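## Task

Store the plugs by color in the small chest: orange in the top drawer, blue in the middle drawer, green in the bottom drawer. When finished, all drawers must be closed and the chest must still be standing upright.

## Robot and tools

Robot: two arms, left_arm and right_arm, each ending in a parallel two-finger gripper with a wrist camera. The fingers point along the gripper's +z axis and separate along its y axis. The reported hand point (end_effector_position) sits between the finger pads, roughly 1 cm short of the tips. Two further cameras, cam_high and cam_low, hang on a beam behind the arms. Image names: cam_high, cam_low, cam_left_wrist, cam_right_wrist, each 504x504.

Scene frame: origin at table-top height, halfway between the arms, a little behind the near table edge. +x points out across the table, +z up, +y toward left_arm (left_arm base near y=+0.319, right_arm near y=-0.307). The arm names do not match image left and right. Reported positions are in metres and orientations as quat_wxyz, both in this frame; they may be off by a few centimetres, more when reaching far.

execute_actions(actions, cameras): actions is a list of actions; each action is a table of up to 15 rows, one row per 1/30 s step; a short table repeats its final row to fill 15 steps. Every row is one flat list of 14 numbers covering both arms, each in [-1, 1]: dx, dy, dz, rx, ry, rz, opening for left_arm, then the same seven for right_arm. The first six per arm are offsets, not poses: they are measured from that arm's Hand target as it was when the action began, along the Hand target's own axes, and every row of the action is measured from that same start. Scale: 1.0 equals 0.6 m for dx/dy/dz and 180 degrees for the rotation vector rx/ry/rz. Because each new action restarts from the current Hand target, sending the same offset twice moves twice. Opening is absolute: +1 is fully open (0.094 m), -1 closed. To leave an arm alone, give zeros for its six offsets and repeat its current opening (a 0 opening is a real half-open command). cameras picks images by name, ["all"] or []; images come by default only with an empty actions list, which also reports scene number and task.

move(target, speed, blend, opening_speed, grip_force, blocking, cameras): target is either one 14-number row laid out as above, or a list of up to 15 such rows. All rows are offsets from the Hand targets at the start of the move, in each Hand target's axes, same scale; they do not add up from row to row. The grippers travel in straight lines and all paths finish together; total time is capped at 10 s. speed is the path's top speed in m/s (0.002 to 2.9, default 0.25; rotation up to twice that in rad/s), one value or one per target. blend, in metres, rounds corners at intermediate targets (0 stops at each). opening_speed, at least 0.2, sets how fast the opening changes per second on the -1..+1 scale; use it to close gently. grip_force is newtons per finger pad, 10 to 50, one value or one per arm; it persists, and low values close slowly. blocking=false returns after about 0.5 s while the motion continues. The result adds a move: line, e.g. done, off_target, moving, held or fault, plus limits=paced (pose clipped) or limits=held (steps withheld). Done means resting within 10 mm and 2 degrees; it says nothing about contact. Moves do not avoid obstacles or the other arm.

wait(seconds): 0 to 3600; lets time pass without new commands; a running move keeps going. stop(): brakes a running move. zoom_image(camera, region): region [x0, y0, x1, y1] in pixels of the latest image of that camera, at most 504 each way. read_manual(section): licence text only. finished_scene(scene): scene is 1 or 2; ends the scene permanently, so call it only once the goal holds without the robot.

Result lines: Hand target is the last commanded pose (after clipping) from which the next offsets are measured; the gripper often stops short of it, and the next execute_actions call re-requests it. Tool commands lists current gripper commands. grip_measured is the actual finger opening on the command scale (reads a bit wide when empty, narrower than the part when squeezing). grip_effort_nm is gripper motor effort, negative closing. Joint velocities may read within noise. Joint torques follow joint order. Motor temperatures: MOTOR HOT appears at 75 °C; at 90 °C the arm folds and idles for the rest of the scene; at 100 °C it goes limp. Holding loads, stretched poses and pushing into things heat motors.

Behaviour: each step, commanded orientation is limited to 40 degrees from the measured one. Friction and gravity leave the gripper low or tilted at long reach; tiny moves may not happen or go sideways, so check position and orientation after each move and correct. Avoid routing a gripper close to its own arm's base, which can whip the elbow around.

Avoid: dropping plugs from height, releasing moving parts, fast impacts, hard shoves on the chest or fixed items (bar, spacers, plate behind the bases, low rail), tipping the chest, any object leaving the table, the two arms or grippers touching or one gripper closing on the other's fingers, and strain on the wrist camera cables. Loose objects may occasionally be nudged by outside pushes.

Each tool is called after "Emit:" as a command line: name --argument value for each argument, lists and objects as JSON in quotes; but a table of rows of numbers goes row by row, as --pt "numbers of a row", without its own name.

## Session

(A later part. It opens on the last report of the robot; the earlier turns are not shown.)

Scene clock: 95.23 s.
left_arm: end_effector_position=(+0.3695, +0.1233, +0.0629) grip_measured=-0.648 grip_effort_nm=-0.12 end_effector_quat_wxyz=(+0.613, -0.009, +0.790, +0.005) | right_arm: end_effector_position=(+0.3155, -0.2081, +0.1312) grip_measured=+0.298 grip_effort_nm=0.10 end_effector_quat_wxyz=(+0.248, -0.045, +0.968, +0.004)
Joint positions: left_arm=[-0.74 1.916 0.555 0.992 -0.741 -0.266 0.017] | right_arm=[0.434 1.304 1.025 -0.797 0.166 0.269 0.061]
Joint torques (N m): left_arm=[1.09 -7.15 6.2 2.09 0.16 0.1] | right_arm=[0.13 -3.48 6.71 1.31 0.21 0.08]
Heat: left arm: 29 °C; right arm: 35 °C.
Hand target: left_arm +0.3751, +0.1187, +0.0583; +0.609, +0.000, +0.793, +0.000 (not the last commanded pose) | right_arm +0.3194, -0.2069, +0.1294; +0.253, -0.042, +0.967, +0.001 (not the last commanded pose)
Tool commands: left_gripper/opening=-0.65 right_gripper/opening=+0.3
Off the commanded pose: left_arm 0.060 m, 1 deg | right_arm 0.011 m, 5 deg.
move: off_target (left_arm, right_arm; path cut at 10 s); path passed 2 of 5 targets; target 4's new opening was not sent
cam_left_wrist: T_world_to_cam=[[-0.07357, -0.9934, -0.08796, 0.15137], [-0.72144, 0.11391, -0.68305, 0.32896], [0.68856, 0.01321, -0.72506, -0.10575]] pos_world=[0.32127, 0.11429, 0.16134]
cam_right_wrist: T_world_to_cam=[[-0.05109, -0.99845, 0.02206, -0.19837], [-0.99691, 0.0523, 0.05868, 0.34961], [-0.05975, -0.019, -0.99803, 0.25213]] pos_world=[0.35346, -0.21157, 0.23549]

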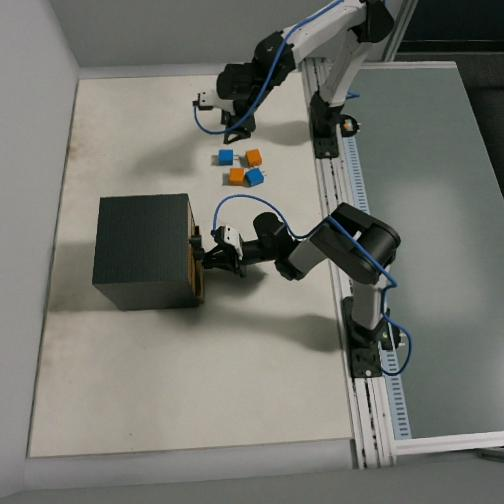

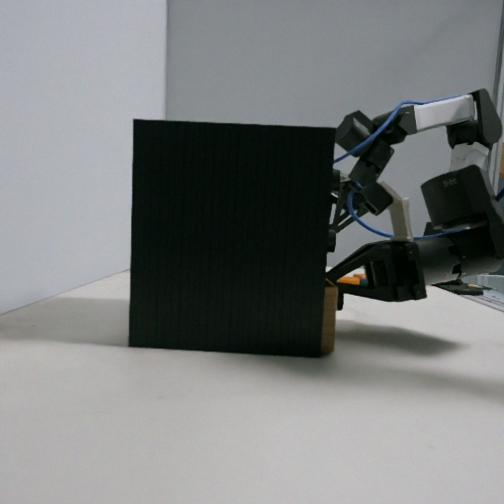

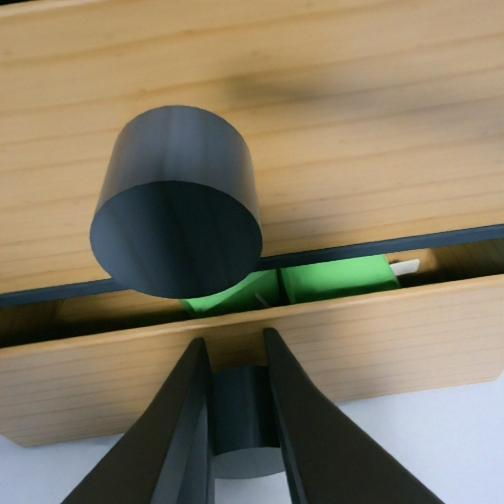

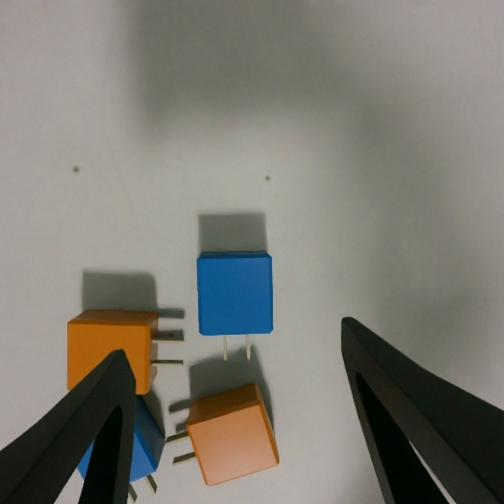

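Emit:
move --pt "0.0387 0 -0.093 0 0 0 0.3 0.045 0.0038 0.089 0 0 0 0.1" --pt "0.0202 0 -0.0238 0 0 0 0.3 0.0895 0.0038 0.166 0 0 0 0.1" --pt "0.0202 0 -0.0238 0 0 0 -0.7 0.0895 0.0038 0.166 0 0 0 -0.4" --pt "0.004 0 0.0237 0 0 0 -0.7 -0.0272 0.0038 -0.036 0 0 0 -0.4" --speed '[0.2,0.15,0.1,0.2]' --cameras '["cam_low","cam_left_wrist","cam_right_wrist"]'

Scene clock: 102.20 s.
left_arm: end_effector_position=(+0.3772, +0.1224, +0.0480) grip_measured=-0.447 grip_effort_nm=-1.02 end_effector_quat_wxyz=(+0.602, +0.002, +0.798, +0.007) | right_arm: end_effector_position=(+0.3148, -0.2067, +0.1370) grip_measured=-0.183 grip_effort_nm=-1.03 end_effector_quat_wxyz=(+0.226, -0.047, +0.973, -0.004)
Joint positions: left_arm=[-0.718 1.972 0.58 1 -0.704 -0.255 0.026] | right_arm=[0.44 1.345 1.101 -0.882 0.168 0.276 0.038]
Joint torques (N m): left_arm=[1.96 -8.23 6.89 2.25 0.08 0.16] | right_arm=[0.13 -6.13 10.29 1.06 0.22 0.08]
Heat: left arm: 29 °C; right arm: 34 °C.
Hand target: left_arm +0.3883, +0.1187, +0.0522; +0.609, +0.000, +0.793, +0.000 | right_arm +0.3228, -0.2038, +0.1563; +0.253, -0.042, +0.966, +0.001
Off the commanded pose: left_arm 0.012 m, 1 deg | right_arm 0.021 m, 3 deg.
move: off_target (left_arm, right_arm)
cam_left_wrist: T_world_to_cam=[[-0.09045, -0.99059, -0.10275, 0.15655], [-0.73806, 0.13594, -0.6609, 0.32686], [0.66865, 0.01606, -0.74341, -0.1138]] pos_world=[0.33149, 0.11247, 0.14751]
cam_right_wrist: T_world_to_cam=[[-0.04996, -0.99783, 0.04293, -0.20014], [-0.9932, 0.05416, 0.10304, 0.34154], [-0.10515, -0.0375, -0.99375, 0.26776]] pos_world=[0.35737, -0.20816, 0.23949]

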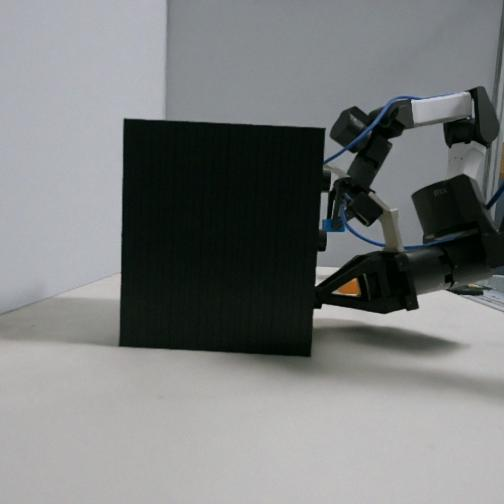

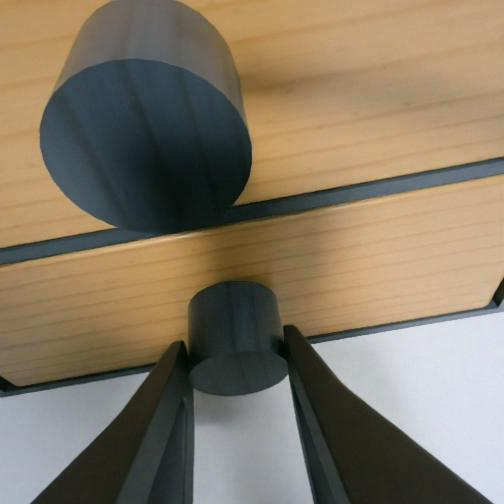

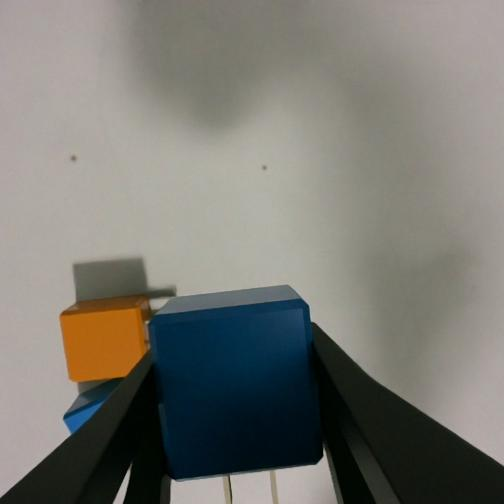

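Emit:
move --pt "0 0 0 0 0 0 0.3 0 0 0 0 0 0 -0.4" --pt "0.0293 0 -0.1095 0 0 0 0.3 0 0 0 0 0 0 -0.4" --pt "-0.0865 0 -0.1405 0 0 0 0.3 0 0 0 0 0 0 -0.4" --pt "-0.115 0 -0.034 0 0 0 0.3 0 0 0 0 0 0 -0.4" --speed '[0.1,0.25,0.25,0.15]' --blend '[0,0.01,0.015,0]' --cameras '["cam_low","cam_left_wrist"]'

Scene clock: 105.73 s.
left_arm: end_effector_position=(+0.3790, +0.1231, +0.1203) grip_measured=+0.298 grip_effort_nm=0.14 end_effector_quat_wxyz=(+0.606, -0.002, +0.796, +0.003) | right_arm: end_effector_position=(+0.3147, -0.2067, +0.1369) grip_measured=-0.183 grip_effort_nm=-1.02 end_effector_quat_wxyz=(+0.226, -0.047, +0.973, -0.004)
Joint positions: left_arm=[-0.709 1.683 0.648 0.657 -0.696 -0.254 0.061] | right_arm=[0.44 1.345 1.101 -0.882 0.168 0.276 0.038]
Joint torques (N m): left_arm=[1.03 -7.21 8.12 2.07 -0.06 0.08] | right_arm=[0.13 -6.15 10.3 1.06 0.22 0.08]
Heat: left arm: 29 °C; right arm: 33 °C.
Hand target: left_arm +0.3864, +0.1188, +0.1242; +0.609, +0.000, +0.793, +0.000 | right_arm +0.3229, -0.2038, +0.1563; +0.253, -0.042, +0.966, +0.001
Off the commanded pose: left_arm 0.009 m, 1 deg | right_arm 0.021 m, 3 deg.
move: done
cam_left_wrist: T_world_to_cam=[[-0.08793, -0.99184, -0.09233, 0.16264], [-0.73244, 0.1272, -0.66884, 0.37577], [0.67513, 0.00882, -0.73765, -0.06348]] pos_world=[0.33238, 0.11408, 0.21952]

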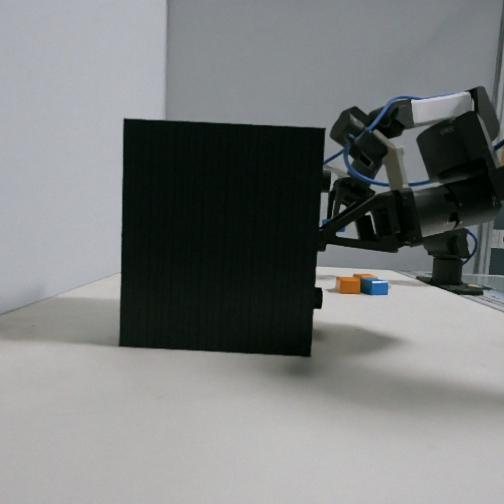

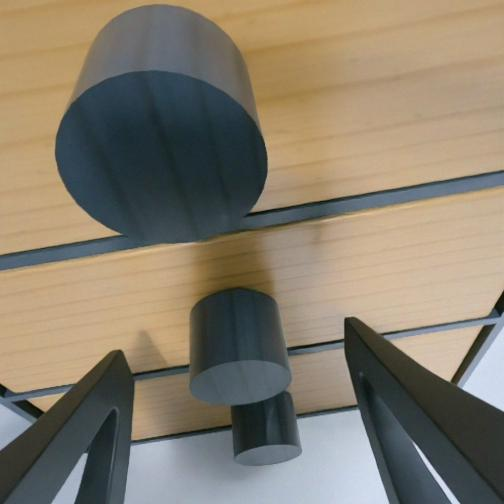

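Emit:
move --pt "0 0 0 0 0 0 -0.7 -0.042 0 -0.072 0 0 0 -0.4" --pt "0.056 0 -0.209 0 0 0 -0.7 -0.042 0 -0.072 0 0 0 -0.4" --pt "0.056 0 -0.209 0 0 0 0.25 -0.042 0 -0.072 0 0 0 -0.4" --pt "0.0776 0 -0.29 0 0 0 0.25 -0.042 0 -0.072 0 0 0 -0.4" --pt "-0.083 0.33 -0.333 0 0 0 0.25 -0.042 0 -0.072 0 0 0 -0.4" --pt "-0.083 0.4 -0.333 0 0 0 0.25 -0.023 0.507 -0.072 -0.014 -0.078 -0.024 -0.4" --speed '[0.2,0.13,0.1,0.25,0.35,0.35]' --blend '[0,0,0,0.01,0.05,0]' --cameras '["all"]'

Scene clock: 116.17 s.
left_arm: end_effector_position=(+0.2054, +0.3599, +0.2118) grip_measured=+0.247 grip_effort_nm=0.14 end_effector_quat_wxyz=(+0.601, -0.013, +0.799, -0.004) | right_arm: end_effector_position=(+0.2836, +0.0954, +0.1877) grip_measured=-0.183 grip_effort_nm=-1.02 end_effector_quat_wxyz=(+0.356, -0.096, +0.929, +0.015)
Joint positions: left_arm=[0.716 0.275 0.464 -0.568 0.654 0.206 0.059] | right_arm=[1.219 2.025 1.956 -1.067 0.628 0.84 0.038]
Joint torques (N m): left_arm=[0.95 3.48 9.21 2.15 0.34 0.17] | right_arm=[-0.43 -9.07 10.07 0.92 0.51 0.14]
Motor temperatures (°C): left_arm=[18 26 30 27 19 20 20] | right_arm=[18 32 32 21 16 20 21]
Heat: left arm: 30 °C; right arm: 32 °C.
Hand target: left_arm +0.2064, +0.3589, +0.2239; +0.609, +0.000, +0.793, +0.000 | right_arm +0.2892, +0.0994, +0.1947; +0.368, -0.083, +0.926, +0.018
Off the commanded pose: left_arm 0.012 m, 2 deg | right_arm 0.010 m, 2 deg.
move: off_target (left_arm); target 3's new opening was sent with left_arm's hand 0.013 m and 2 deg from that target
cam_left_wrist: T_world_to_cam=[[-0.07929, -0.99463, -0.06647, 0.38452], [-0.74056, 0.1034, -0.66399, 0.28897], [0.6673, -0.00342, -0.74478, 0.12661]] pos_world=[0.16, 0.35301, 0.31173]
cam_right_wrist: T_world_to_cam=[[0.05169, -0.99851, 0.0177, 0.07349], [-0.98428, -0.05393, -0.16816, 0.34773], [0.16886, -0.00873, -0.9856, 0.24419]] pos_world=[0.29724, 0.09426, 0.29785]

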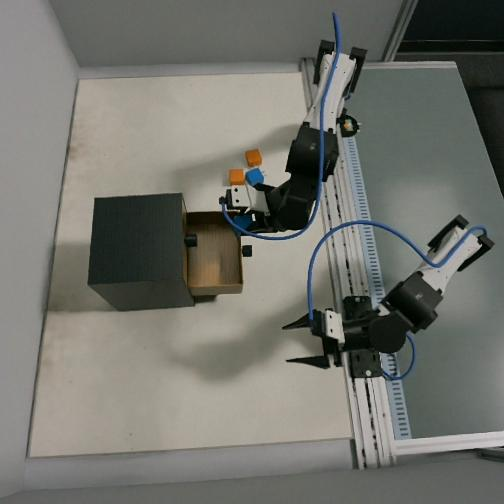

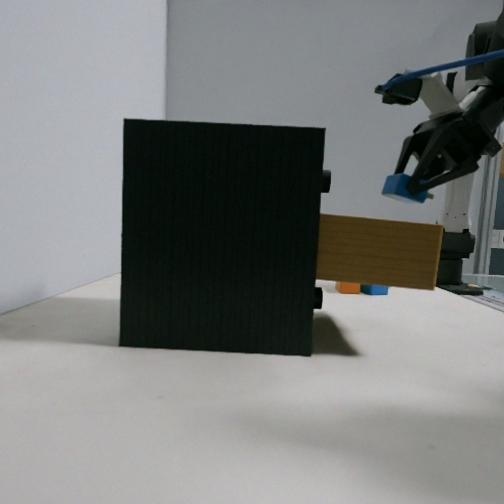

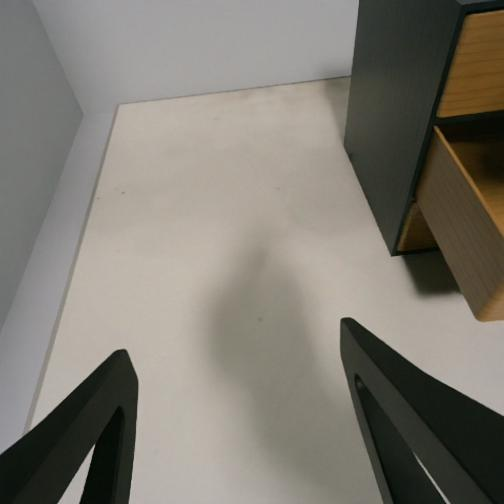

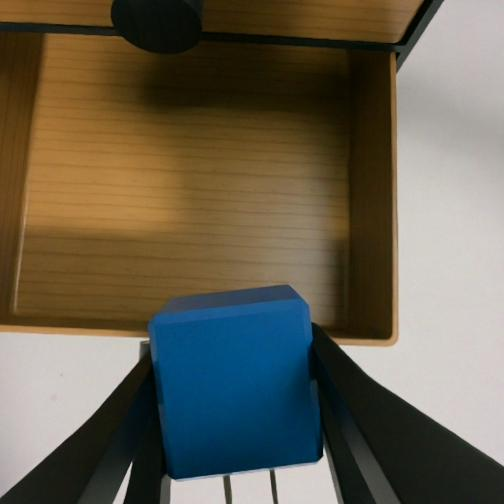

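Emit:
move --pt "0 0 0 0 0 0 0.25 -0.07 -0.02 0.088 0.0303 0 0.0325 -0.4" --pt "0 0 0 0 0 0 0.25 0.0127 -0.02 0.177 0.0303 0 0.0325 -0.4" --speed '[0.15,0.12]' --cameras '["cam_low","cam_right_wrist"]'

Scene clock: 121.40 s.
left_arm: end_effector_position=(+0.2054, +0.3598, +0.2118) grip_measured=+0.247 grip_effort_nm=0.14 end_effector_quat_wxyz=(+0.601, -0.013, +0.799, -0.004) | right_arm: end_effector_position=(+0.3695, +0.0954, +0.1089) grip_measured=-0.183 grip_effort_nm=-1.02 end_effector_quat_wxyz=(+0.379, -0.002, +0.925, -0.010)
Joint positions: left_arm=[0.716 0.275 0.464 -0.568 0.655 0.207 0.059] | right_arm=[1.075 2.24 1.957 -0.83 0.676 0.879 0.038]
Joint torques (N m): left_arm=[1.11 3.73 9.31 2.12 0.34 0.16] | right_arm=[0.88 -14.5 5.23 0.8 0.13 -0.1]
Heat: left arm: 31 °C; right arm: 33 °C.
Hand target: left_arm +0.2064, +0.3589, +0.2239; +0.609, +0.000, +0.793, +0.000 | right_arm +0.3578, +0.0965, +0.1126; +0.370, -0.018, +0.929, -0.008
Off the commanded pose: left_arm 0.012 m, 2 deg | right_arm 0.012 m, 2 deg.
move: off_target (right_arm)
cam_right_wrist: T_world_to_cam=[[-0.14037, -0.99005, -0.01017, 0.1437], [-0.96691, 0.13929, -0.21372, 0.39912], [0.21301, -0.02017, -0.97684, 0.13593]] pos_world=[0.37713, 0.08942, 0.21954]

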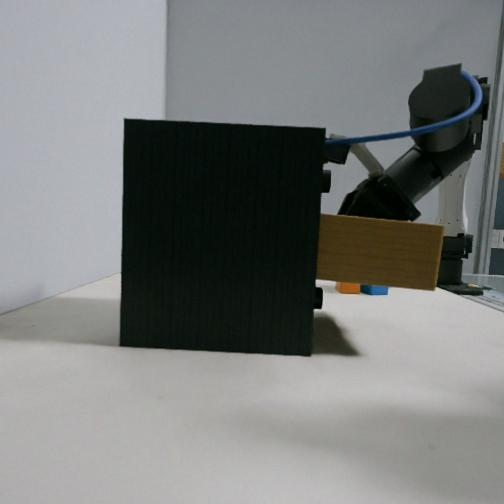

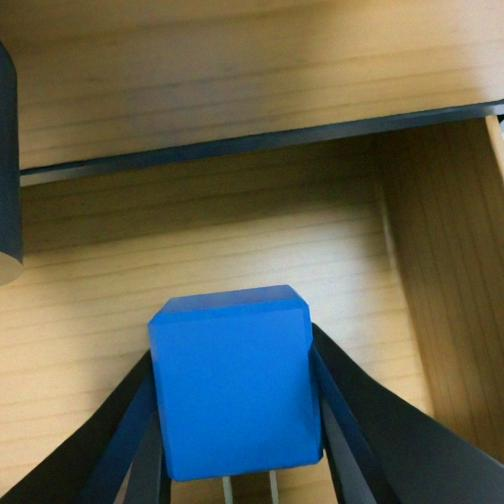

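Emit:
move --pt "0 0 0 0 0 0 0.25 0 0 0 0 0 0 0.05" --pt "0 0 0 0 0 0 0.25 -0.1255 0 -0.111 0 0 0 0.05" --pt "0 0 0 0 0 0 0.25 0.004 -0.167 -0.236 -0.04 0.06 -0.06 0.05" --pt "0 0 0 0 0 0 0.25 0.127 -0.395 -0.164 -0.094 0.125 -0.1354 0.3" --speed '[0.1,0.15,0.3,0.35]' --blend '[0,0.02,0.03,0]' --cameras '["cam_high","cam_right_wrist"]'

Scene clock: 126.93 s.
left_arm: end_effector_position=(+0.2054, +0.3598, +0.2118) grip_measured=+0.247 grip_effort_nm=0.14 end_effector_quat_wxyz=(+0.601, -0.013, +0.799, -0.004) | right_arm: end_effector_position=(+0.2397, -0.1453, +0.1322) grip_measured=+0.298 grip_effort_nm=0.10 end_effector_quat_wxyz=(+0.153, -0.262, +0.952, +0.035)
Joint positions: left_arm=[0.716 0.275 0.464 -0.568 0.655 0.207 0.059] | right_arm=[0.68 1.296 1.092 -1.04 0.057 0.103 0.061]
Joint torques (N m): left_arm=[1.03 3.88 9.17 2.08 0.31 0.15] | right_arm=[-0.77 -6.05 6.38 1.04 -0.09 -0.08]
Heat: left arm: 31 °C; right arm: 34 °C.
Hand target: left_arm +0.2064, +0.3589, +0.2239; +0.609, +0.000, +0.793, +0.000 | right_arm +0.2414, -0.1432, +0.1381; +0.168, -0.263, +0.949, +0.047
Off the commanded pose: left_arm 0.012 m, 2 deg | right_arm 0.006 m, 2 deg.
move: done
cam_right_wrist: T_world_to_cam=[[0.38755, -0.92066, 0.04683, -0.23662], [-0.89876, -0.36606, 0.2413, 0.1622], [-0.20501, -0.13561, -0.96932, 0.2639]] pos_world=[0.29158, -0.12268, 0.22774]

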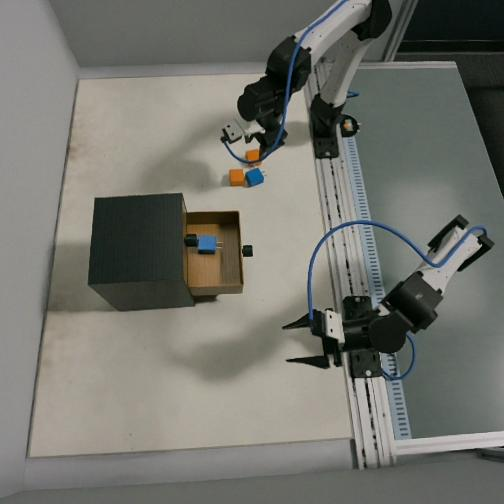

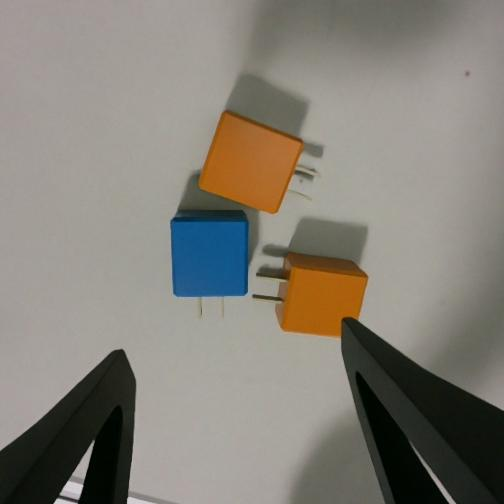

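Emit:
move --pt "0 0 0 0 0 0 0.25 0.016 0.0217 0.083 0 0 0 0.1" --pt "0 0 0 0 0 0 0.25 0.0523 0.0217 0.183 0 0 0 0.1" --pt "0 0 0 0 0 0 0.25 0.0523 0.0217 0.183 0 0 0 -0.4" --pt "0 0 0 0 0 0 0.25 -0.0332 0.0217 -0.052 0 0 0 -0.4" --speed '[0.2,0.12,0.1,0.25]' --cameras '["cam_high","cam_right_wrist"]'

Scene clock: 133.50 s.
left_arm: end_effector_position=(+0.2054, +0.3598, +0.2118) grip_measured=+0.247 grip_effort_nm=0.14 end_effector_quat_wxyz=(+0.601, -0.013, +0.799, -0.004) | right_arm: end_effector_position=(+0.2361, -0.1334, +0.1633) grip_measured=-0.187 grip_effort_nm=-1.02 end_effector_quat_wxyz=(+0.153, -0.266, +0.951, +0.042)
Joint positions: left_arm=[0.716 0.275 0.464 -0.568 0.655 0.207 0.059] | right_arm=[0.722 1.318 1.231 -1.152 0.057 0.137 0.038]
Joint torques (N m): left_arm=[1.07 3.49 9.22 2.2 0.31 0.13] | right_arm=[0.16 -3.73 10.03 0.87 0.09 0.08]
Heat: left arm: 32 °C; right arm: 33 °C.
Hand target: left_arm +0.2064, +0.3589, +0.2239; +0.609, +0.000, +0.793, +0.000 | right_arm +0.2416, -0.1279, +0.1742; +0.168, -0.263, +0.949, +0.047
Off the commanded pose: left_arm 0.012 m, 2 deg | right_arm 0.013 m, 2 deg.
move: off_target (right_arm)
cam_right_wrist: T_world_to_cam=[[0.39688, -0.91721, 0.03473, -0.22549], [-0.89447, -0.378, 0.23884, 0.15373], [-0.20594, -0.12586, -0.97044, 0.29659]] pos_world=[0.28808, -0.11138, 0.25894]

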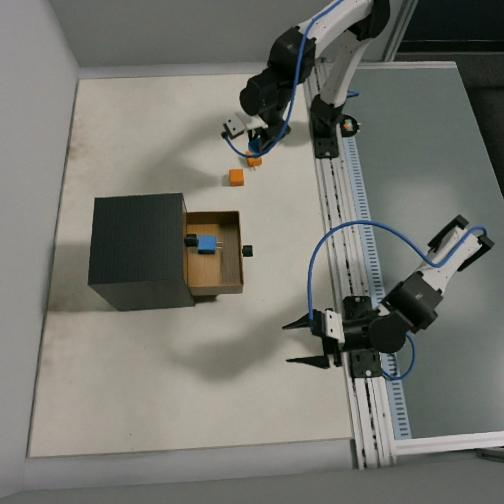

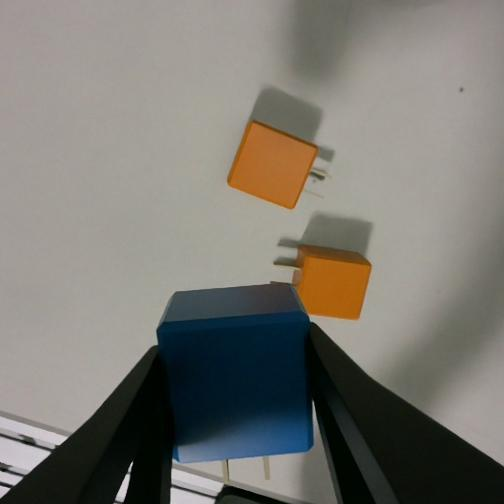

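Emit:
move --pt "0 0 0 0 0 0 0.25 -0.155 0.117 -0.05 0.02 -0.03 0.04 -0.4" --pt "0 0 0 0 0 0 0.25 -0.397 0.321 0.098 0.0896 -0.1188 0.1482 -0.4" --pt "0 0 0 0 0 0 0.25 -0.356 0.316 0.2375 0.0896 -0.1188 0.1482 -0.4" --pt "0 0 0 0 0 0 0.25 -0.356 0.316 0.2375 0.0896 -0.1188 0.1482 0.05" --pt "0 0 0 0 0 0 0.25 -0.4127 0.316 0.081 0.0896 -0.1188 0.1482 0.05" --speed '[0.3,0.3,0.12,0.1,0.15]' --blend '[0.03,0.005,0,0,0]' --cameras '["cam_low","cam_right_wrist"]'

Scene clock: 139.97 s.
left_arm: end_effector_position=(+0.2054, +0.3598, +0.2118) grip_measured=+0.247 grip_effort_nm=0.14 end_effector_quat_wxyz=(+0.601, -0.013, +0.799, -0.004) | right_arm: end_effector_position=(+0.3552, +0.1645, +0.1678) grip_measured=+0.048 grip_effort_nm=0.10 end_effector_quat_wxyz=(+0.377, -0.046, +0.924, +0.032)
Joint positions: left_arm=[0.716 0.275 0.464 -0.568 0.655 0.207 0.059] | right_arm=[1.149 2.598 2.838 -1.299 0.637 0.847 0.049]
Joint torques (N m): left_arm=[1.06 3.78 9.17 2.16 0.34 0.18] | right_arm=[-0.25 -18.84 8.69 1.13 0.46 0.07]
Heat: left arm: 33 °C; right arm: 34 °C.
Hand target: left_arm +0.2064, +0.3589, +0.2239; +0.609, +0.000, +0.793, +0.000 | right_arm +0.3574, +0.1631, +0.2135; +0.358, -0.001, +0.934, +0.000
Off the commanded pose: left_arm 0.012 m, 2 deg | right_arm 0.046 m, 7 deg.
elbow stopped short (right arm): the move would have taken joint 3 (elbow) straighter than the controller allows.
move: off_target (right_arm); target 4's new opening was sent with right_arm's hand 0.010 m and 3 deg from that target
cam_right_wrist: T_world_to_cam=[[-0.02808, -0.99816, -0.05374, 0.1794], [-0.97777, 0.0386, -0.2061, 0.40743], [0.20779, 0.04676, -0.97706, 0.18874]] pos_world=[0.36419, 0.15452, 0.27802]

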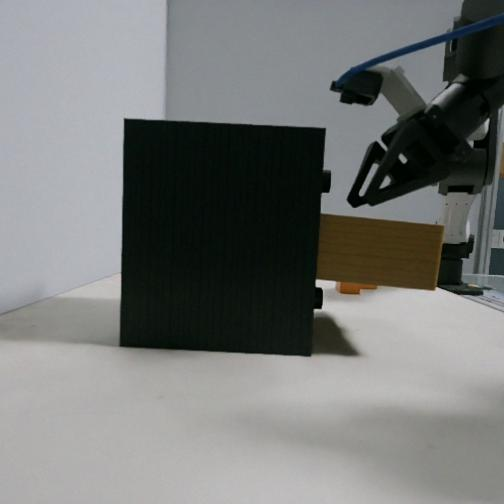

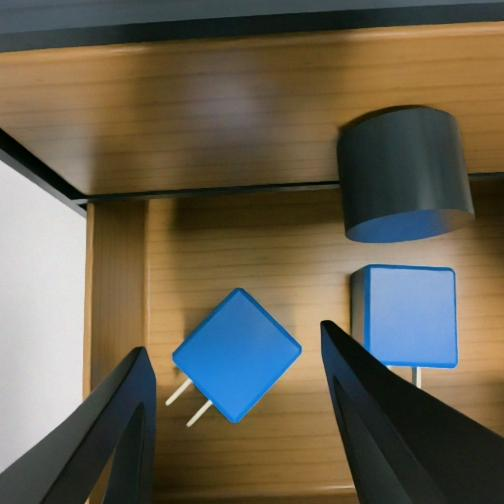

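Emit:
move --pt "0 0 0 0 0 0 0.25 0.0185 0 -0.129 0 0 0 0.05" --pt "0 0 0 0 0 0 0.3 0.163 -0.605 -0.16 -0.1 0.04 -0.2 0.3" --pt "0.163 -0.4 0.0327 0 0 0 0.3 0.169 -0.5 0.0235 -0.2644 0.1105 -0.4869 0.3" --pt "0.139 -0.4 0.1235 0 0 0 0.3 0.169 -0.5 0.0235 -0.2644 0.1105 -0.4869 0.3" --pt "0.139 -0.4 0.1235 0 0 0 -0.7 0.169 -0.5 0.0235 -0.2644 0.1105 -0.4869 0.3" --speed '[0.25,0.4,0.35,0.15,0.1]' --blend '[0.02,0.05,0.0,0,0]' --cameras '["all"]'

Scene clock: 152.77 s.
left_arm: end_effector_position=(+0.2539, +0.1191, +0.1264) grip_measured=-0.697 grip_effort_nm=-0.12 end_effector_quat_wxyz=(+0.609, -0.001, +0.793, +0.000) | right_arm: end_effector_position=(+0.2892, -0.1433, +0.1313) grip_measured=+0.298 grip_effort_nm=0.10 end_effector_quat_wxyz=(-0.079, +0.750, -0.651, -0.092)
Joint positions: left_arm=[-1.107 1.338 0.44 0.315 -1.049 -0.529 0.014] | right_arm=[0.439 1.68 1.474 -1.284 -0.229 -1.295 0.061]
Joint torques (N m): left_arm=[1.52 -4.38 5.81 2.01 -0.18 0.1] | right_arm=[0.09 -5.68 9.09 0.3 -0.32 -0.11]
Heat: left arm: 34 °C; right arm: 36 °C.
Hand target: left_arm +0.2563, +0.1189, +0.1243; +0.609, +0.000, +0.793, +0.000 | right_arm +0.2917, -0.1370, +0.1355; -0.084, +0.754, -0.644, -0.099
Off the commanded pose: left_arm 0.003 m, 0 deg | right_arm 0.008 m, 1 deg.
elbow stopped short (right arm): the move would have taken joint 3 (elbow) straighter than the controller allows.
move: done; blend cut to 0 m at target 2; target 2's new opening was sent with left_arm's hand 0.012 m and 2 deg from that target
cam_left_wrist: T_world_to_cam=[[-0.09276, -0.9917, -0.08901, 0.14906], [-0.72576, 0.12855, -0.67583, 0.28782], [0.68166, 0.00191, -0.73167, 0.02384]] pos_world=[0.20647, 0.11078, 0.22523]
cam_right_wrist: T_world_to_cam=[[0.99907, 0.00763, 0.04247, -0.29711], [-0.00598, -0.95028, 0.31134, -0.1434], [0.04274, -0.3113, -0.94935, 0.17396]] pos_world=[0.28854, -0.07985, 0.22242]

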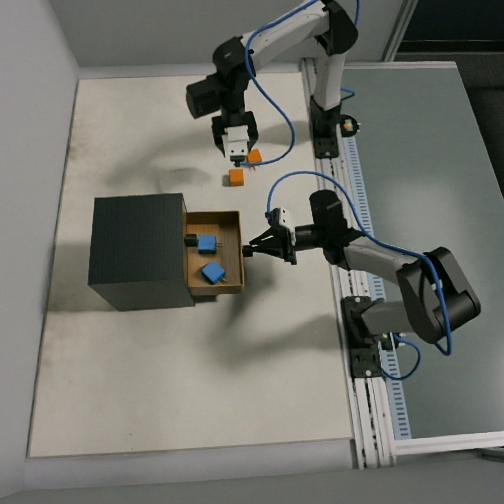

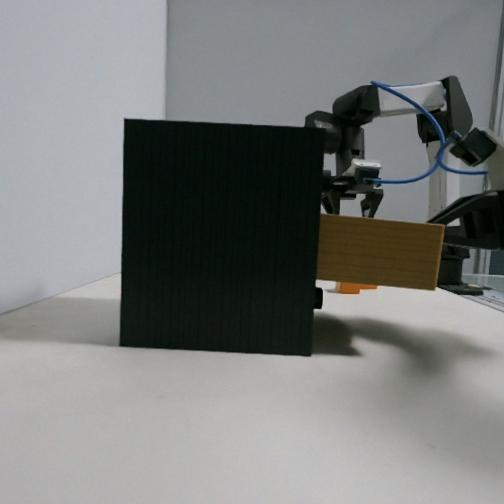

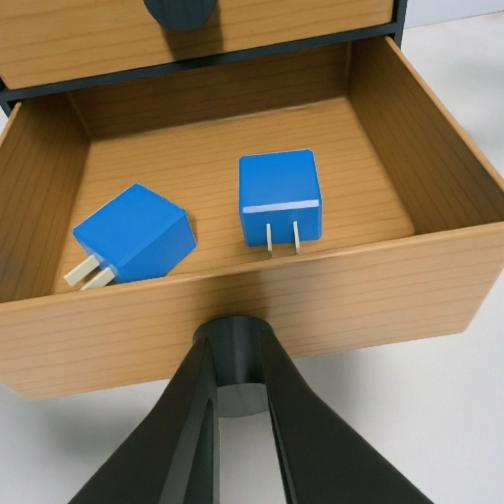

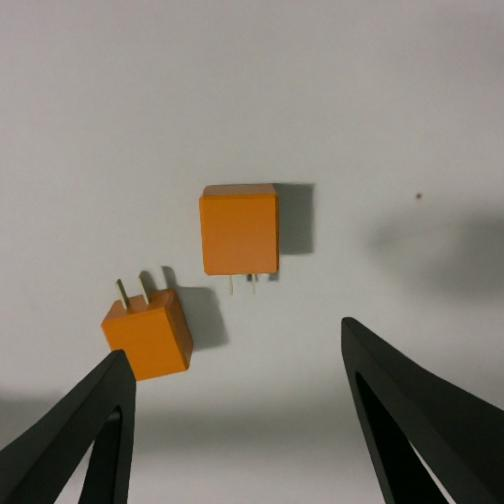

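Emit:
move --pt "0 0 0 0 0 0 0.3 0.0105 -0.005 0.083 0 0 0 0.3" --pt "0.0177 0 0.0047 0 0 0 0.3 0.038 -0.005 0.185 0 0 0 0.3" --pt "0.0177 0 0.0047 0 0 0 -0.7 0.038 -0.005 0.185 0 0 0 -0.4" --pt "-0.0512 0 0.2175 0 0 0 -0.7 -0.0397 -0.005 -0.105 0 0 0 -0.4" --speed '[0.2,0.12,0.1,0.12]' --cameras '["all"]'

Scene clock: 160.03 s.
left_arm: end_effector_position=(+0.3814, +0.1214, +0.1244) grip_measured=-0.496 grip_effort_nm=-1.02 end_effector_quat_wxyz=(+0.614, -0.005, +0.790, +0.004) | right_arm: end_effector_position=(+0.2938, -0.1355, +0.1951) grip_measured=-0.192 grip_effort_nm=-1.03 end_effector_quat_wxyz=(-0.078, +0.754, -0.646, -0.093)
Joint positions: left_arm=[-0.711 1.694 0.655 0.684 -0.708 -0.245 0.024] | right_arm=[0.456 1.75 1.812 -1.552 -0.23 -1.291 0.038]
Joint torques (N m): left_arm=[1.91 -6.26 7.83 2.02 0.24 0.08] | right_arm=[0.27 -7.2 8.62 0.3 -0.31 0.06]
Heat: left arm: 33 °C; right arm: 35 °C.
Hand target: left_arm +0.3903, +0.1187, +0.1200; +0.609, +0.000, +0.793, +0.000 | right_arm +0.2936, -0.1300, +0.2026; -0.084, +0.754, -0.644, -0.099
Off the commanded pose: left_arm 0.010 m, 1 deg | right_arm 0.009 m, 1 deg.
joint sent to its limit (right arm) — joint 4 (wrist pitch), lower limit. The joint targets still meet the commanded pose.
move: done
cam_left_wrist: T_world_to_cam=[[-0.0801, -0.99269, -0.09033, 0.15854], [-0.71927, 0.1203, -0.68423, 0.37828], [0.69009, 0.01017, -0.72365, -0.06967]] pos_world=[0.33287, 0.11259, 0.22273]
cam_right_wrist: T_world_to_cam=[[0.99894, 0.02005, 0.0414, -0.30264], [0.00621, -0.95056, 0.31047, -0.15929], [0.04558, -0.30988, -0.94968, 0.23622]] pos_world=[0.29254, -0.07214, 0.28632]

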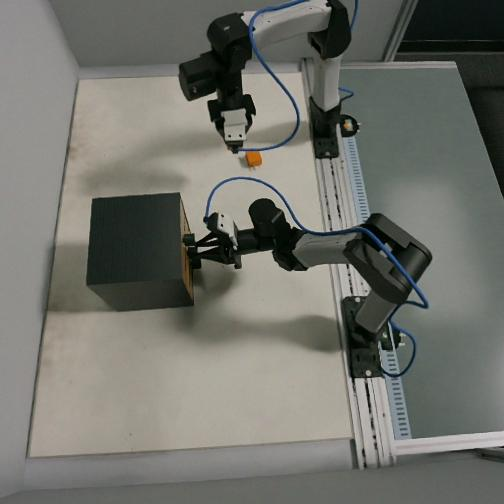

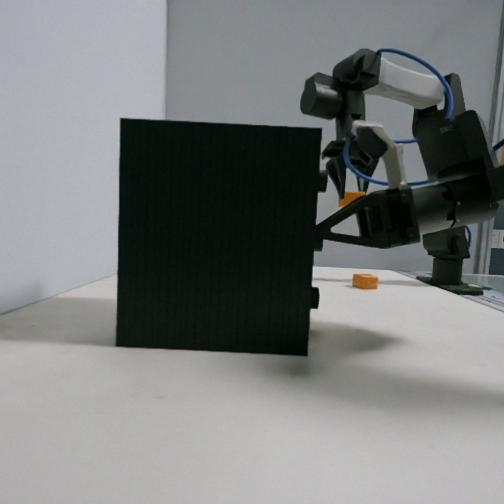

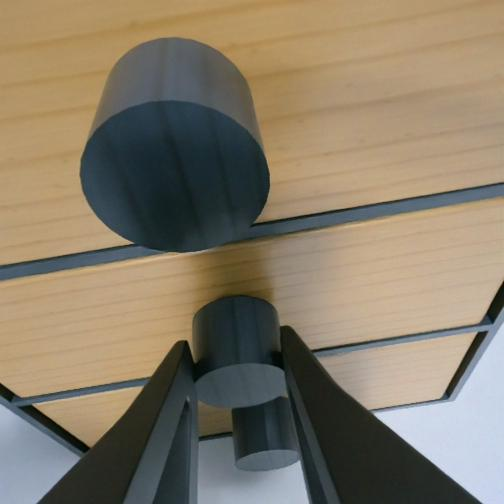

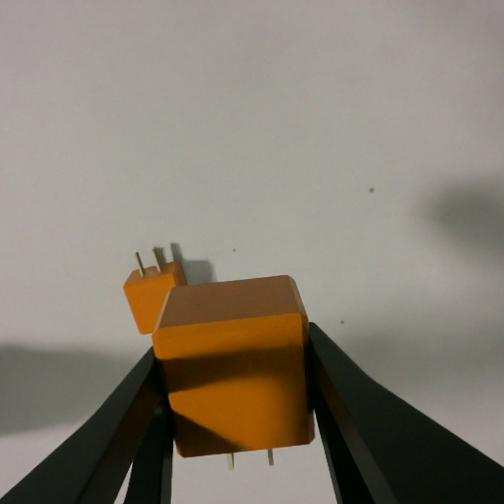

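Emit:
move --pt "0 0 0 0 0 0 0.3 0 0 0 0 0 0 -0.4" --pt "0.03 0 -0.1127 0 0 0 0.3 0 0 0 0 0 0 -0.4" --pt "-0.0905 0 -0.145 0 0 0 0.3 0 0 0 0 0 0 -0.4" --pt "-0.1197 0 -0.0303 0 0 0 0.3 0 0 0 0 0 0 -0.4" --pt "-0.1197 0 -0.0303 0 0 0 -0.7 0 0 0 0 0 0 -0.4" --pt "-0.0678 0 -0.2235 0 0 0 -0.7 0 0 0 0 0 0 -0.4" --speed '[0.1,0.25,0.25,0.15,0.1,0.13]' --blend '[0,0.01,0.015,0,0,0]' --cameras '["cam_low","cam_left_wrist"]'

Scene clock: 165.80 s.
left_arm: end_effector_position=(+0.2735, +0.1181, +0.1819) grip_measured=-0.439 grip_effort_nm=-1.02 end_effector_quat_wxyz=(+0.599, +0.008, +0.800, +0.005) | right_arm: end_effector_position=(+0.2937, -0.1355, +0.1951) grip_measured=-0.192 grip_effort_nm=-1.02 end_effector_quat_wxyz=(-0.078, +0.753, -0.646, -0.093)
Joint positions: left_arm=[-1.022 1.23 0.628 0.053 -0.963 -0.456 0.026] | right_arm=[0.456 1.75 1.812 -1.552 -0.23 -1.29 0.038]
Joint torques (N m): left_arm=[-0.46 -7.84 7.75 1.74 -0.38 -0.01] | right_arm=[0.27 -7.2 8.61 0.3 -0.31 0.06]
Heat: left arm: 34 °C; right arm: 35 °C.
Hand target: left_arm +0.2713, +0.1189, +0.1942; +0.609, +0.000, +0.793, +0.000 | right_arm +0.2936, -0.1300, +0.2026; -0.084, +0.754, -0.644, -0.099
Off the commanded pose: left_arm 0.012 m, 2 deg | right_arm 0.009 m, 1 deg.
joint sent to its limit (right arm) — joint 4 (wrist pitch), lower limit. The joint targets still meet the commanded pose.
move: off_target (left_arm); target 5's new opening was sent with left_arm's hand 0.012 m and 1 deg from that target
cam_left_wrist: T_world_to_cam=[[-0.10304, -0.98913, -0.10492, 0.16027], [-0.74081, 0.14671, -0.6555, 0.33796], [0.66377, 0.01018, -0.74787, 0.05798]] pos_world=[0.22839, 0.10836, 0.28171]

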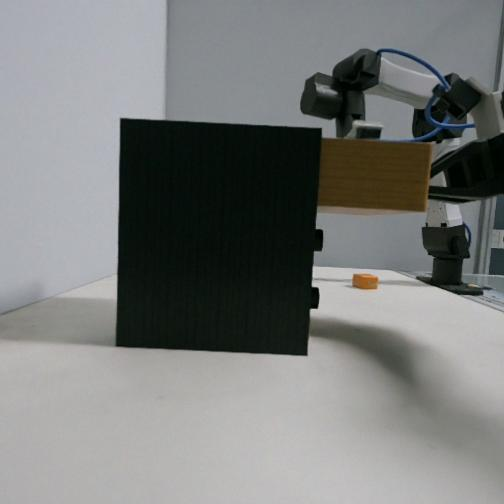

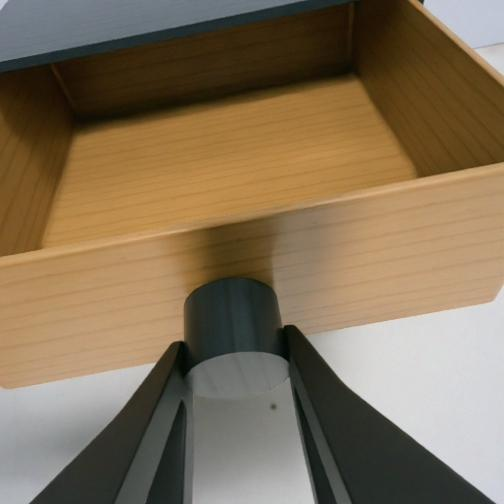

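Emit:
move --pt "0 0 0 0 0 0 0.25 0 0 0 0 0 0 -0.4" --pt "0.0194 0 -0.0725 0 0 0 0.25 -0.067 -0.008 -0.06 0 0 0 -0.4" --pt "-0.071 0.367 -0.1225 0 0 0 0.25 -0.067 -0.008 -0.06 0 0 0 -0.4" --pt "-0.071 0.367 -0.1225 0 0 0 0.25 -0.368 -0.144 0.0255 0.0115 0 0.043 -0.4" --pt "-0.071 0.367 -0.1225 0 0 0 0.25 -0.3415 -0.144 0.1237 0.0115 0 0.043 -0.4" --speed '[0.1,0.25,0.4,0.35,0.12]' --blend '[0,0.02,0.05,0,0]' --cameras '["cam_low","cam_right_wrist","cam_high"]'

Scene clock: 172.83 s.
left_arm: end_effector_position=(+0.2104, +0.3398, +0.2427) grip_measured=+0.247 grip_effort_nm=0.14 end_effector_quat_wxyz=(+0.602, -0.010, +0.799, -0.003) | right_arm: end_effector_position=(+0.3441, +0.0955, +0.1952) grip_measured=-0.192 grip_effort_nm=-1.02 end_effector_quat_wxyz=(-0.187, +0.689, -0.693, -0.101)
Joint positions: left_arm=[0.396 0.307 0.578 -0.588 0.356 0.089 0.059] | right_arm=[0.853 2.442 2.837 -1.564 -0.173 -0.71 0.038]
Joint torques (N m): left_arm=[1.16 3.71 9.17 2.23 0.26 0.09] | right_arm=[-0.2 -10.47 5.46 0.97 -0.11 -0.07]
Motor temperatures (°C): left_arm=[18 25 35 29 19 20 21] | right_arm=[18 35 33 20 16 20 21]
Heat: left arm: 35 °C; right arm: 35 °C.
Hand target: left_arm +0.2114, +0.3392, +0.2542; +0.609, +0.000, +0.793, +0.000 | right_arm +0.3448, +0.0981, +0.1837; -0.091, +0.707, -0.695, -0.093
Off the commanded pose: left_arm 0.012 m, 2 deg | right_arm 0.012 m, 11 deg.
elbow stopped short (right arm): the move would have taken joint 3 (elbow) straighter than the controller allows.
joint sent to its limit (right arm) — joint 4 (wrist pitch), lower limit. The joint targets are off in orientation, not in position.
move: off_target (left_arm, right_arm)
cam_right_wrist: T_world_to_cam=[[0.97626, -0.16815, 0.13653, -0.35036], [-0.18593, -0.97391, 0.13008, 0.1635], [0.1111, -0.15238, -0.98206, 0.27437]] pos_world=[0.34196, 0.14213, 0.29602]
Images, in order (width x height): cam_high 504x504, cam_low 504x504, cam_right_wrist 504x504.

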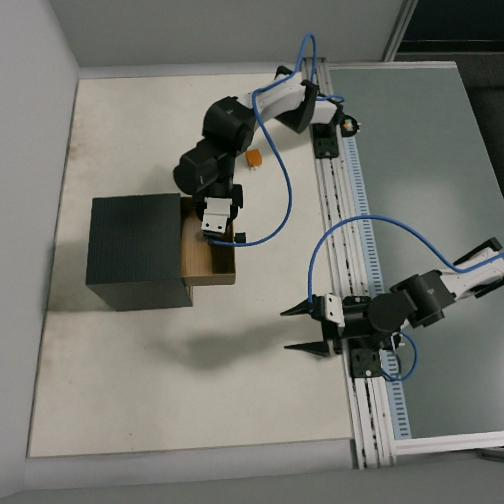

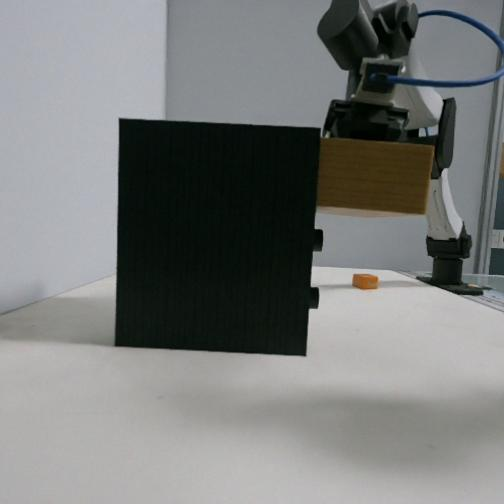

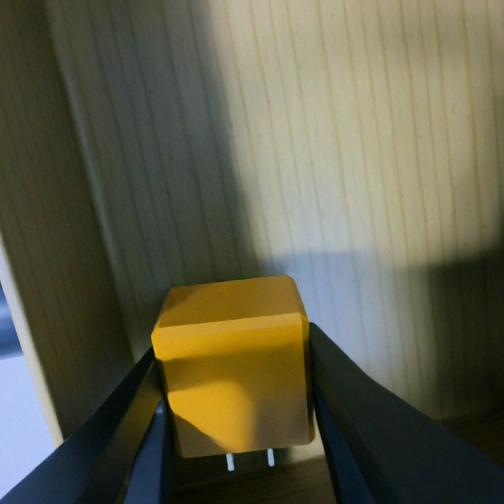

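Emit:
move --pt "0 0 0 0 0 0 0.25 0.007 0 0.026 0 0 0 -0.4" --pt "0 0 0 0 0 0 0.25 0.007 0 0.026 0 0 0 0.05" --pt "0 0 0 0 0 0 0.25 -0.0275 0 -0.103 0 0 0 0.05" --pt "0 0 0 0 0 0 0.25 0.286 0.089 -0.215 0 0 0 0.05" --pt "0 0 0 0 0 0 0.25 0.482 0.1815 -0.0447 -0.03 0 -0.1127 0.3" --speed '[0.08,0.1,0.15,0.35,0.3]' --blend '[0,0,0.01,0.03,0]' --cameras '["cam_high","cam_right_wrist"]'

Scene clock: 180.10 s.
left_arm: end_effector_position=(+0.2104, +0.3398, +0.2427) grip_measured=+0.247 grip_effort_nm=0.14 end_effector_quat_wxyz=(+0.602, -0.010, +0.799, -0.003) | right_arm: end_effector_position=(+0.2415, -0.1918, +0.1279) grip_measured=+0.298 grip_effort_nm=0.10 end_effector_quat_wxyz=(-0.053, +0.820, -0.558, -0.112)
Joint positions: left_arm=[0.396 0.307 0.578 -0.588 0.356 0.089 0.059] | right_arm=[0.333 1.541 1.314 -1.383 -0.238 -1.649 0.061]
Joint torques (N m): left_arm=[1.22 3.71 9.26 2.29 0.24 0.18] | right_arm=[-0.79 -8.38 5.63 0.24 -0.34 -0.11]
Heat: left arm: 36 °C; right arm: 36 °C.
Hand target: left_arm +0.2114, +0.3392, +0.2542; +0.609, +0.000, +0.793, +0.000 | right_arm +0.2411, -0.1902, +0.1351; -0.073, +0.822, -0.554, -0.108
Off the commanded pose: left_arm 0.012 m, 2 deg | right_arm 0.007 m, 2 deg.
elbow stopped short (right arm): the move would have taken joint 3 (elbow) straighter than the controller allows.
move: done; target 2's new opening was sent with right_arm's hand 0.015 m and 10 deg from that target
cam_right_wrist: T_world_to_cam=[[0.96971, 0.24418, 0.00528, -0.19181], [0.23019, -0.92097, 0.31438, -0.24057], [0.08163, -0.30364, -0.94928, 0.14975]] pos_world=[0.22916, -0.12925, 0.2188]

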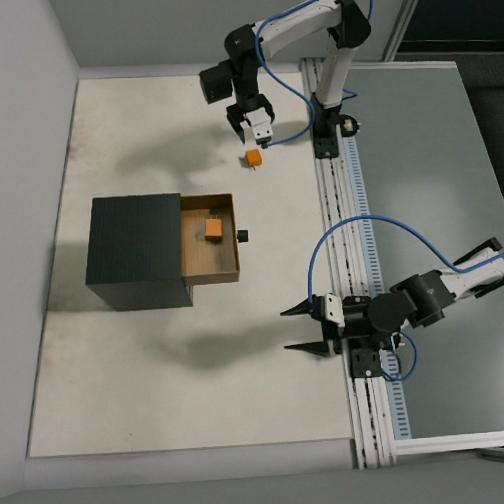

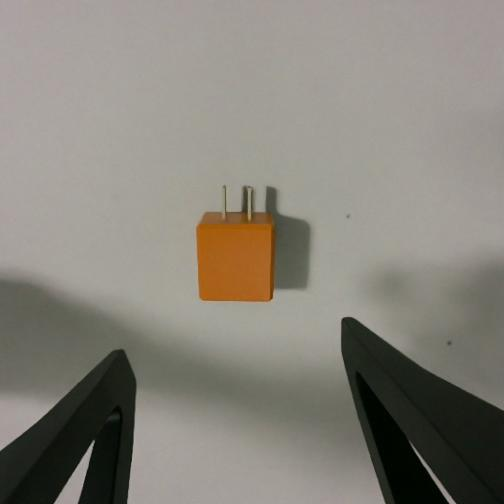

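Emit:
move --pt "0 0 0 0 0 0 0.25 0.032 0.0087 0.078 0 0 0 0.3" --pt "0 0 0 0 0 0 0.25 0.0575 0.0087 0.1745 0 0 0 0.3" --pt "0 0 0 0 0 0 0.25 0.0575 0.0087 0.1745 0 0 0 -0.4" --pt "0 0 0 0 0 0 0.25 -0.0288 0.0087 -0.1475 0 0 0 -0.4" --pt "0 0 0 0 0 0 0.25 -0.512 -0.3845 -0.061 0.03 0 0.1127 -0.4" --speed '[0.2,0.13,0.1,0.25,0.35]' --blend '[0.01,0,0,0.03,0]' --cameras '["cam_low","cam_right_wrist"]'

Scene clock: 186.63 s.
left_arm: end_effector_position=(+0.2104, +0.3398, +0.2427) grip_measured=+0.247 grip_effort_nm=0.14 end_effector_quat_wxyz=(+0.602, -0.010, +0.799, -0.003) | right_arm: end_effector_position=(+0.3401, +0.1557, +0.2406) grip_measured=-0.196 grip_effort_nm=-1.03 end_effector_quat_wxyz=(-0.303, +0.663, -0.672, -0.133)
Joint positions: left_arm=[0.396 0.307 0.578 -0.588 0.356 0.089 0.059] | right_arm=[0.933 2.409 2.837 -1.333 -0.169 -0.601 0.038]
Joint torques (N m): left_arm=[0.99 3.58 8.81 2.22 0.22 0.17] | right_arm=[-0.42 -11.49 8.51 1.62 -0.05 0.08]
Heat: left arm: 37 °C; right arm: 36 °C.
Hand target: left_arm +0.2114, +0.3392, +0.2542; +0.609, +0.000, +0.793, +0.000 | right_arm +0.3472, +0.1627, +0.2495; -0.091, +0.707, -0.695, -0.093
Off the commanded pose: left_arm 0.012 m, 2 deg | right_arm 0.013 m, 25 deg.
elbow stopped short (right arm): the move would have taken joint 3 (elbow) straighter than the controller allows.
move: off_target (right_arm)
cam_right_wrist: T_world_to_cam=[[0.95163, -0.22462, 0.20965, -0.34288], [-0.20602, -0.97268, -0.10699, 0.27914], [0.22795, 0.05862, -0.97191, 0.25348]] pos_world=[0.32602, 0.17964, 0.34811]

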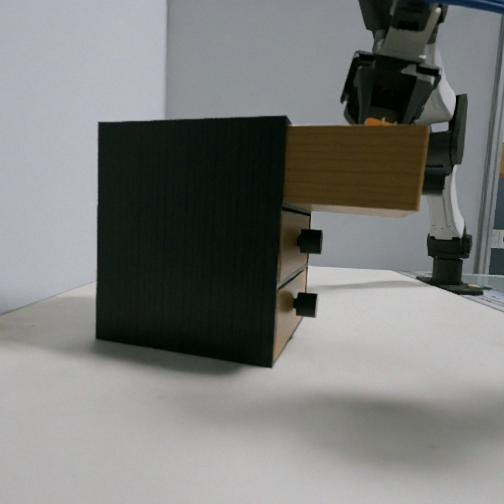

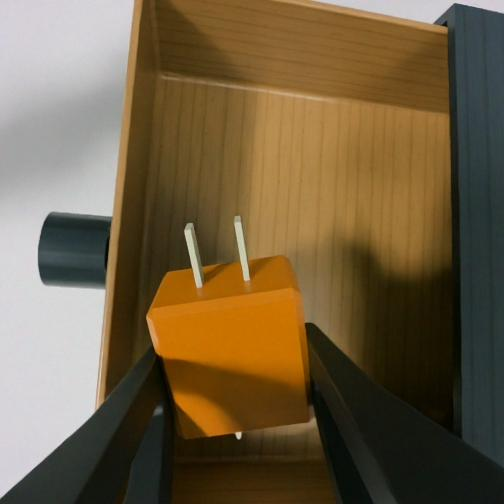

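Emit:
wait --seconds 0.1 --cameras '["cam_high"]'

Emit:
zoom_image --camera "cam_high" --region '[60, 160, 280, 340]'

Scene clock: 187.63 s.
left_arm: end_effector_position=(+0.2104, +0.3398, +0.2427) grip_measured=+0.247 grip_effort_nm=0.14 end_effector_quat_wxyz=(+0.602, -0.010, +0.799, -0.003) | right_arm: end_effector_position=(+0.3402, +0.1558, +0.2407) grip_measured=-0.196 grip_effort_nm=-1.03 end_effector_quat_wxyz=(-0.303, +0.663, -0.672, -0.133)
Joint positions: left_arm=[0.396 0.307 0.578 -0.588 0.356 0.089 0.059] | right_arm=[0.933 2.409 2.837 -1.332 -0.169 -0.601 0.038]
Joint torques (N m): left_arm=[1.1 3.82 9.22 2.27 0.23 0.18] | right_arm=[-0.4 -11.52 8.49 1.6 -0.05 0.1]
Heat: left arm: 37 °C; right arm: 36 °C.
Hand target: left_arm +0.2114, +0.3392, +0.2542; +0.609, +0.000, +0.793, +0.000 | right_arm +0.3472, +0.1627, +0.2495; -0.091, +0.707, -0.695, -0.093
Tool commands: left_gripper/opening=+0.25 right_gripper/opening=-0.4
Off the commanded pose: left_arm 0.012 m, 2 deg | right_arm 0.013 m, 25 deg.
wait: 0.10 s; at rest from the start

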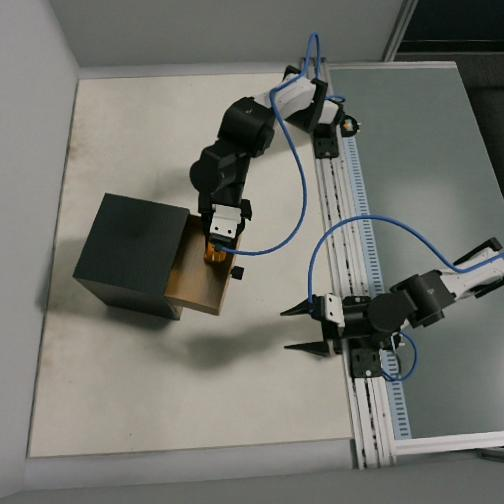

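Scaled by 2.291 from the camera's image (finer frame: 720x720).

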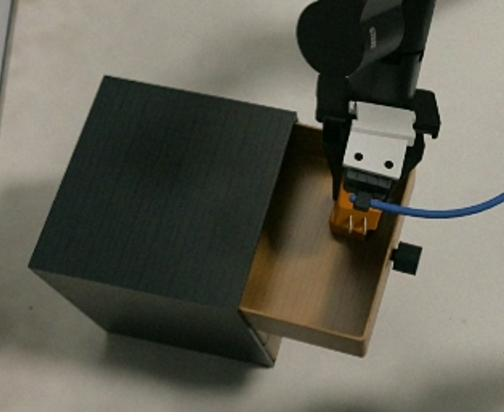

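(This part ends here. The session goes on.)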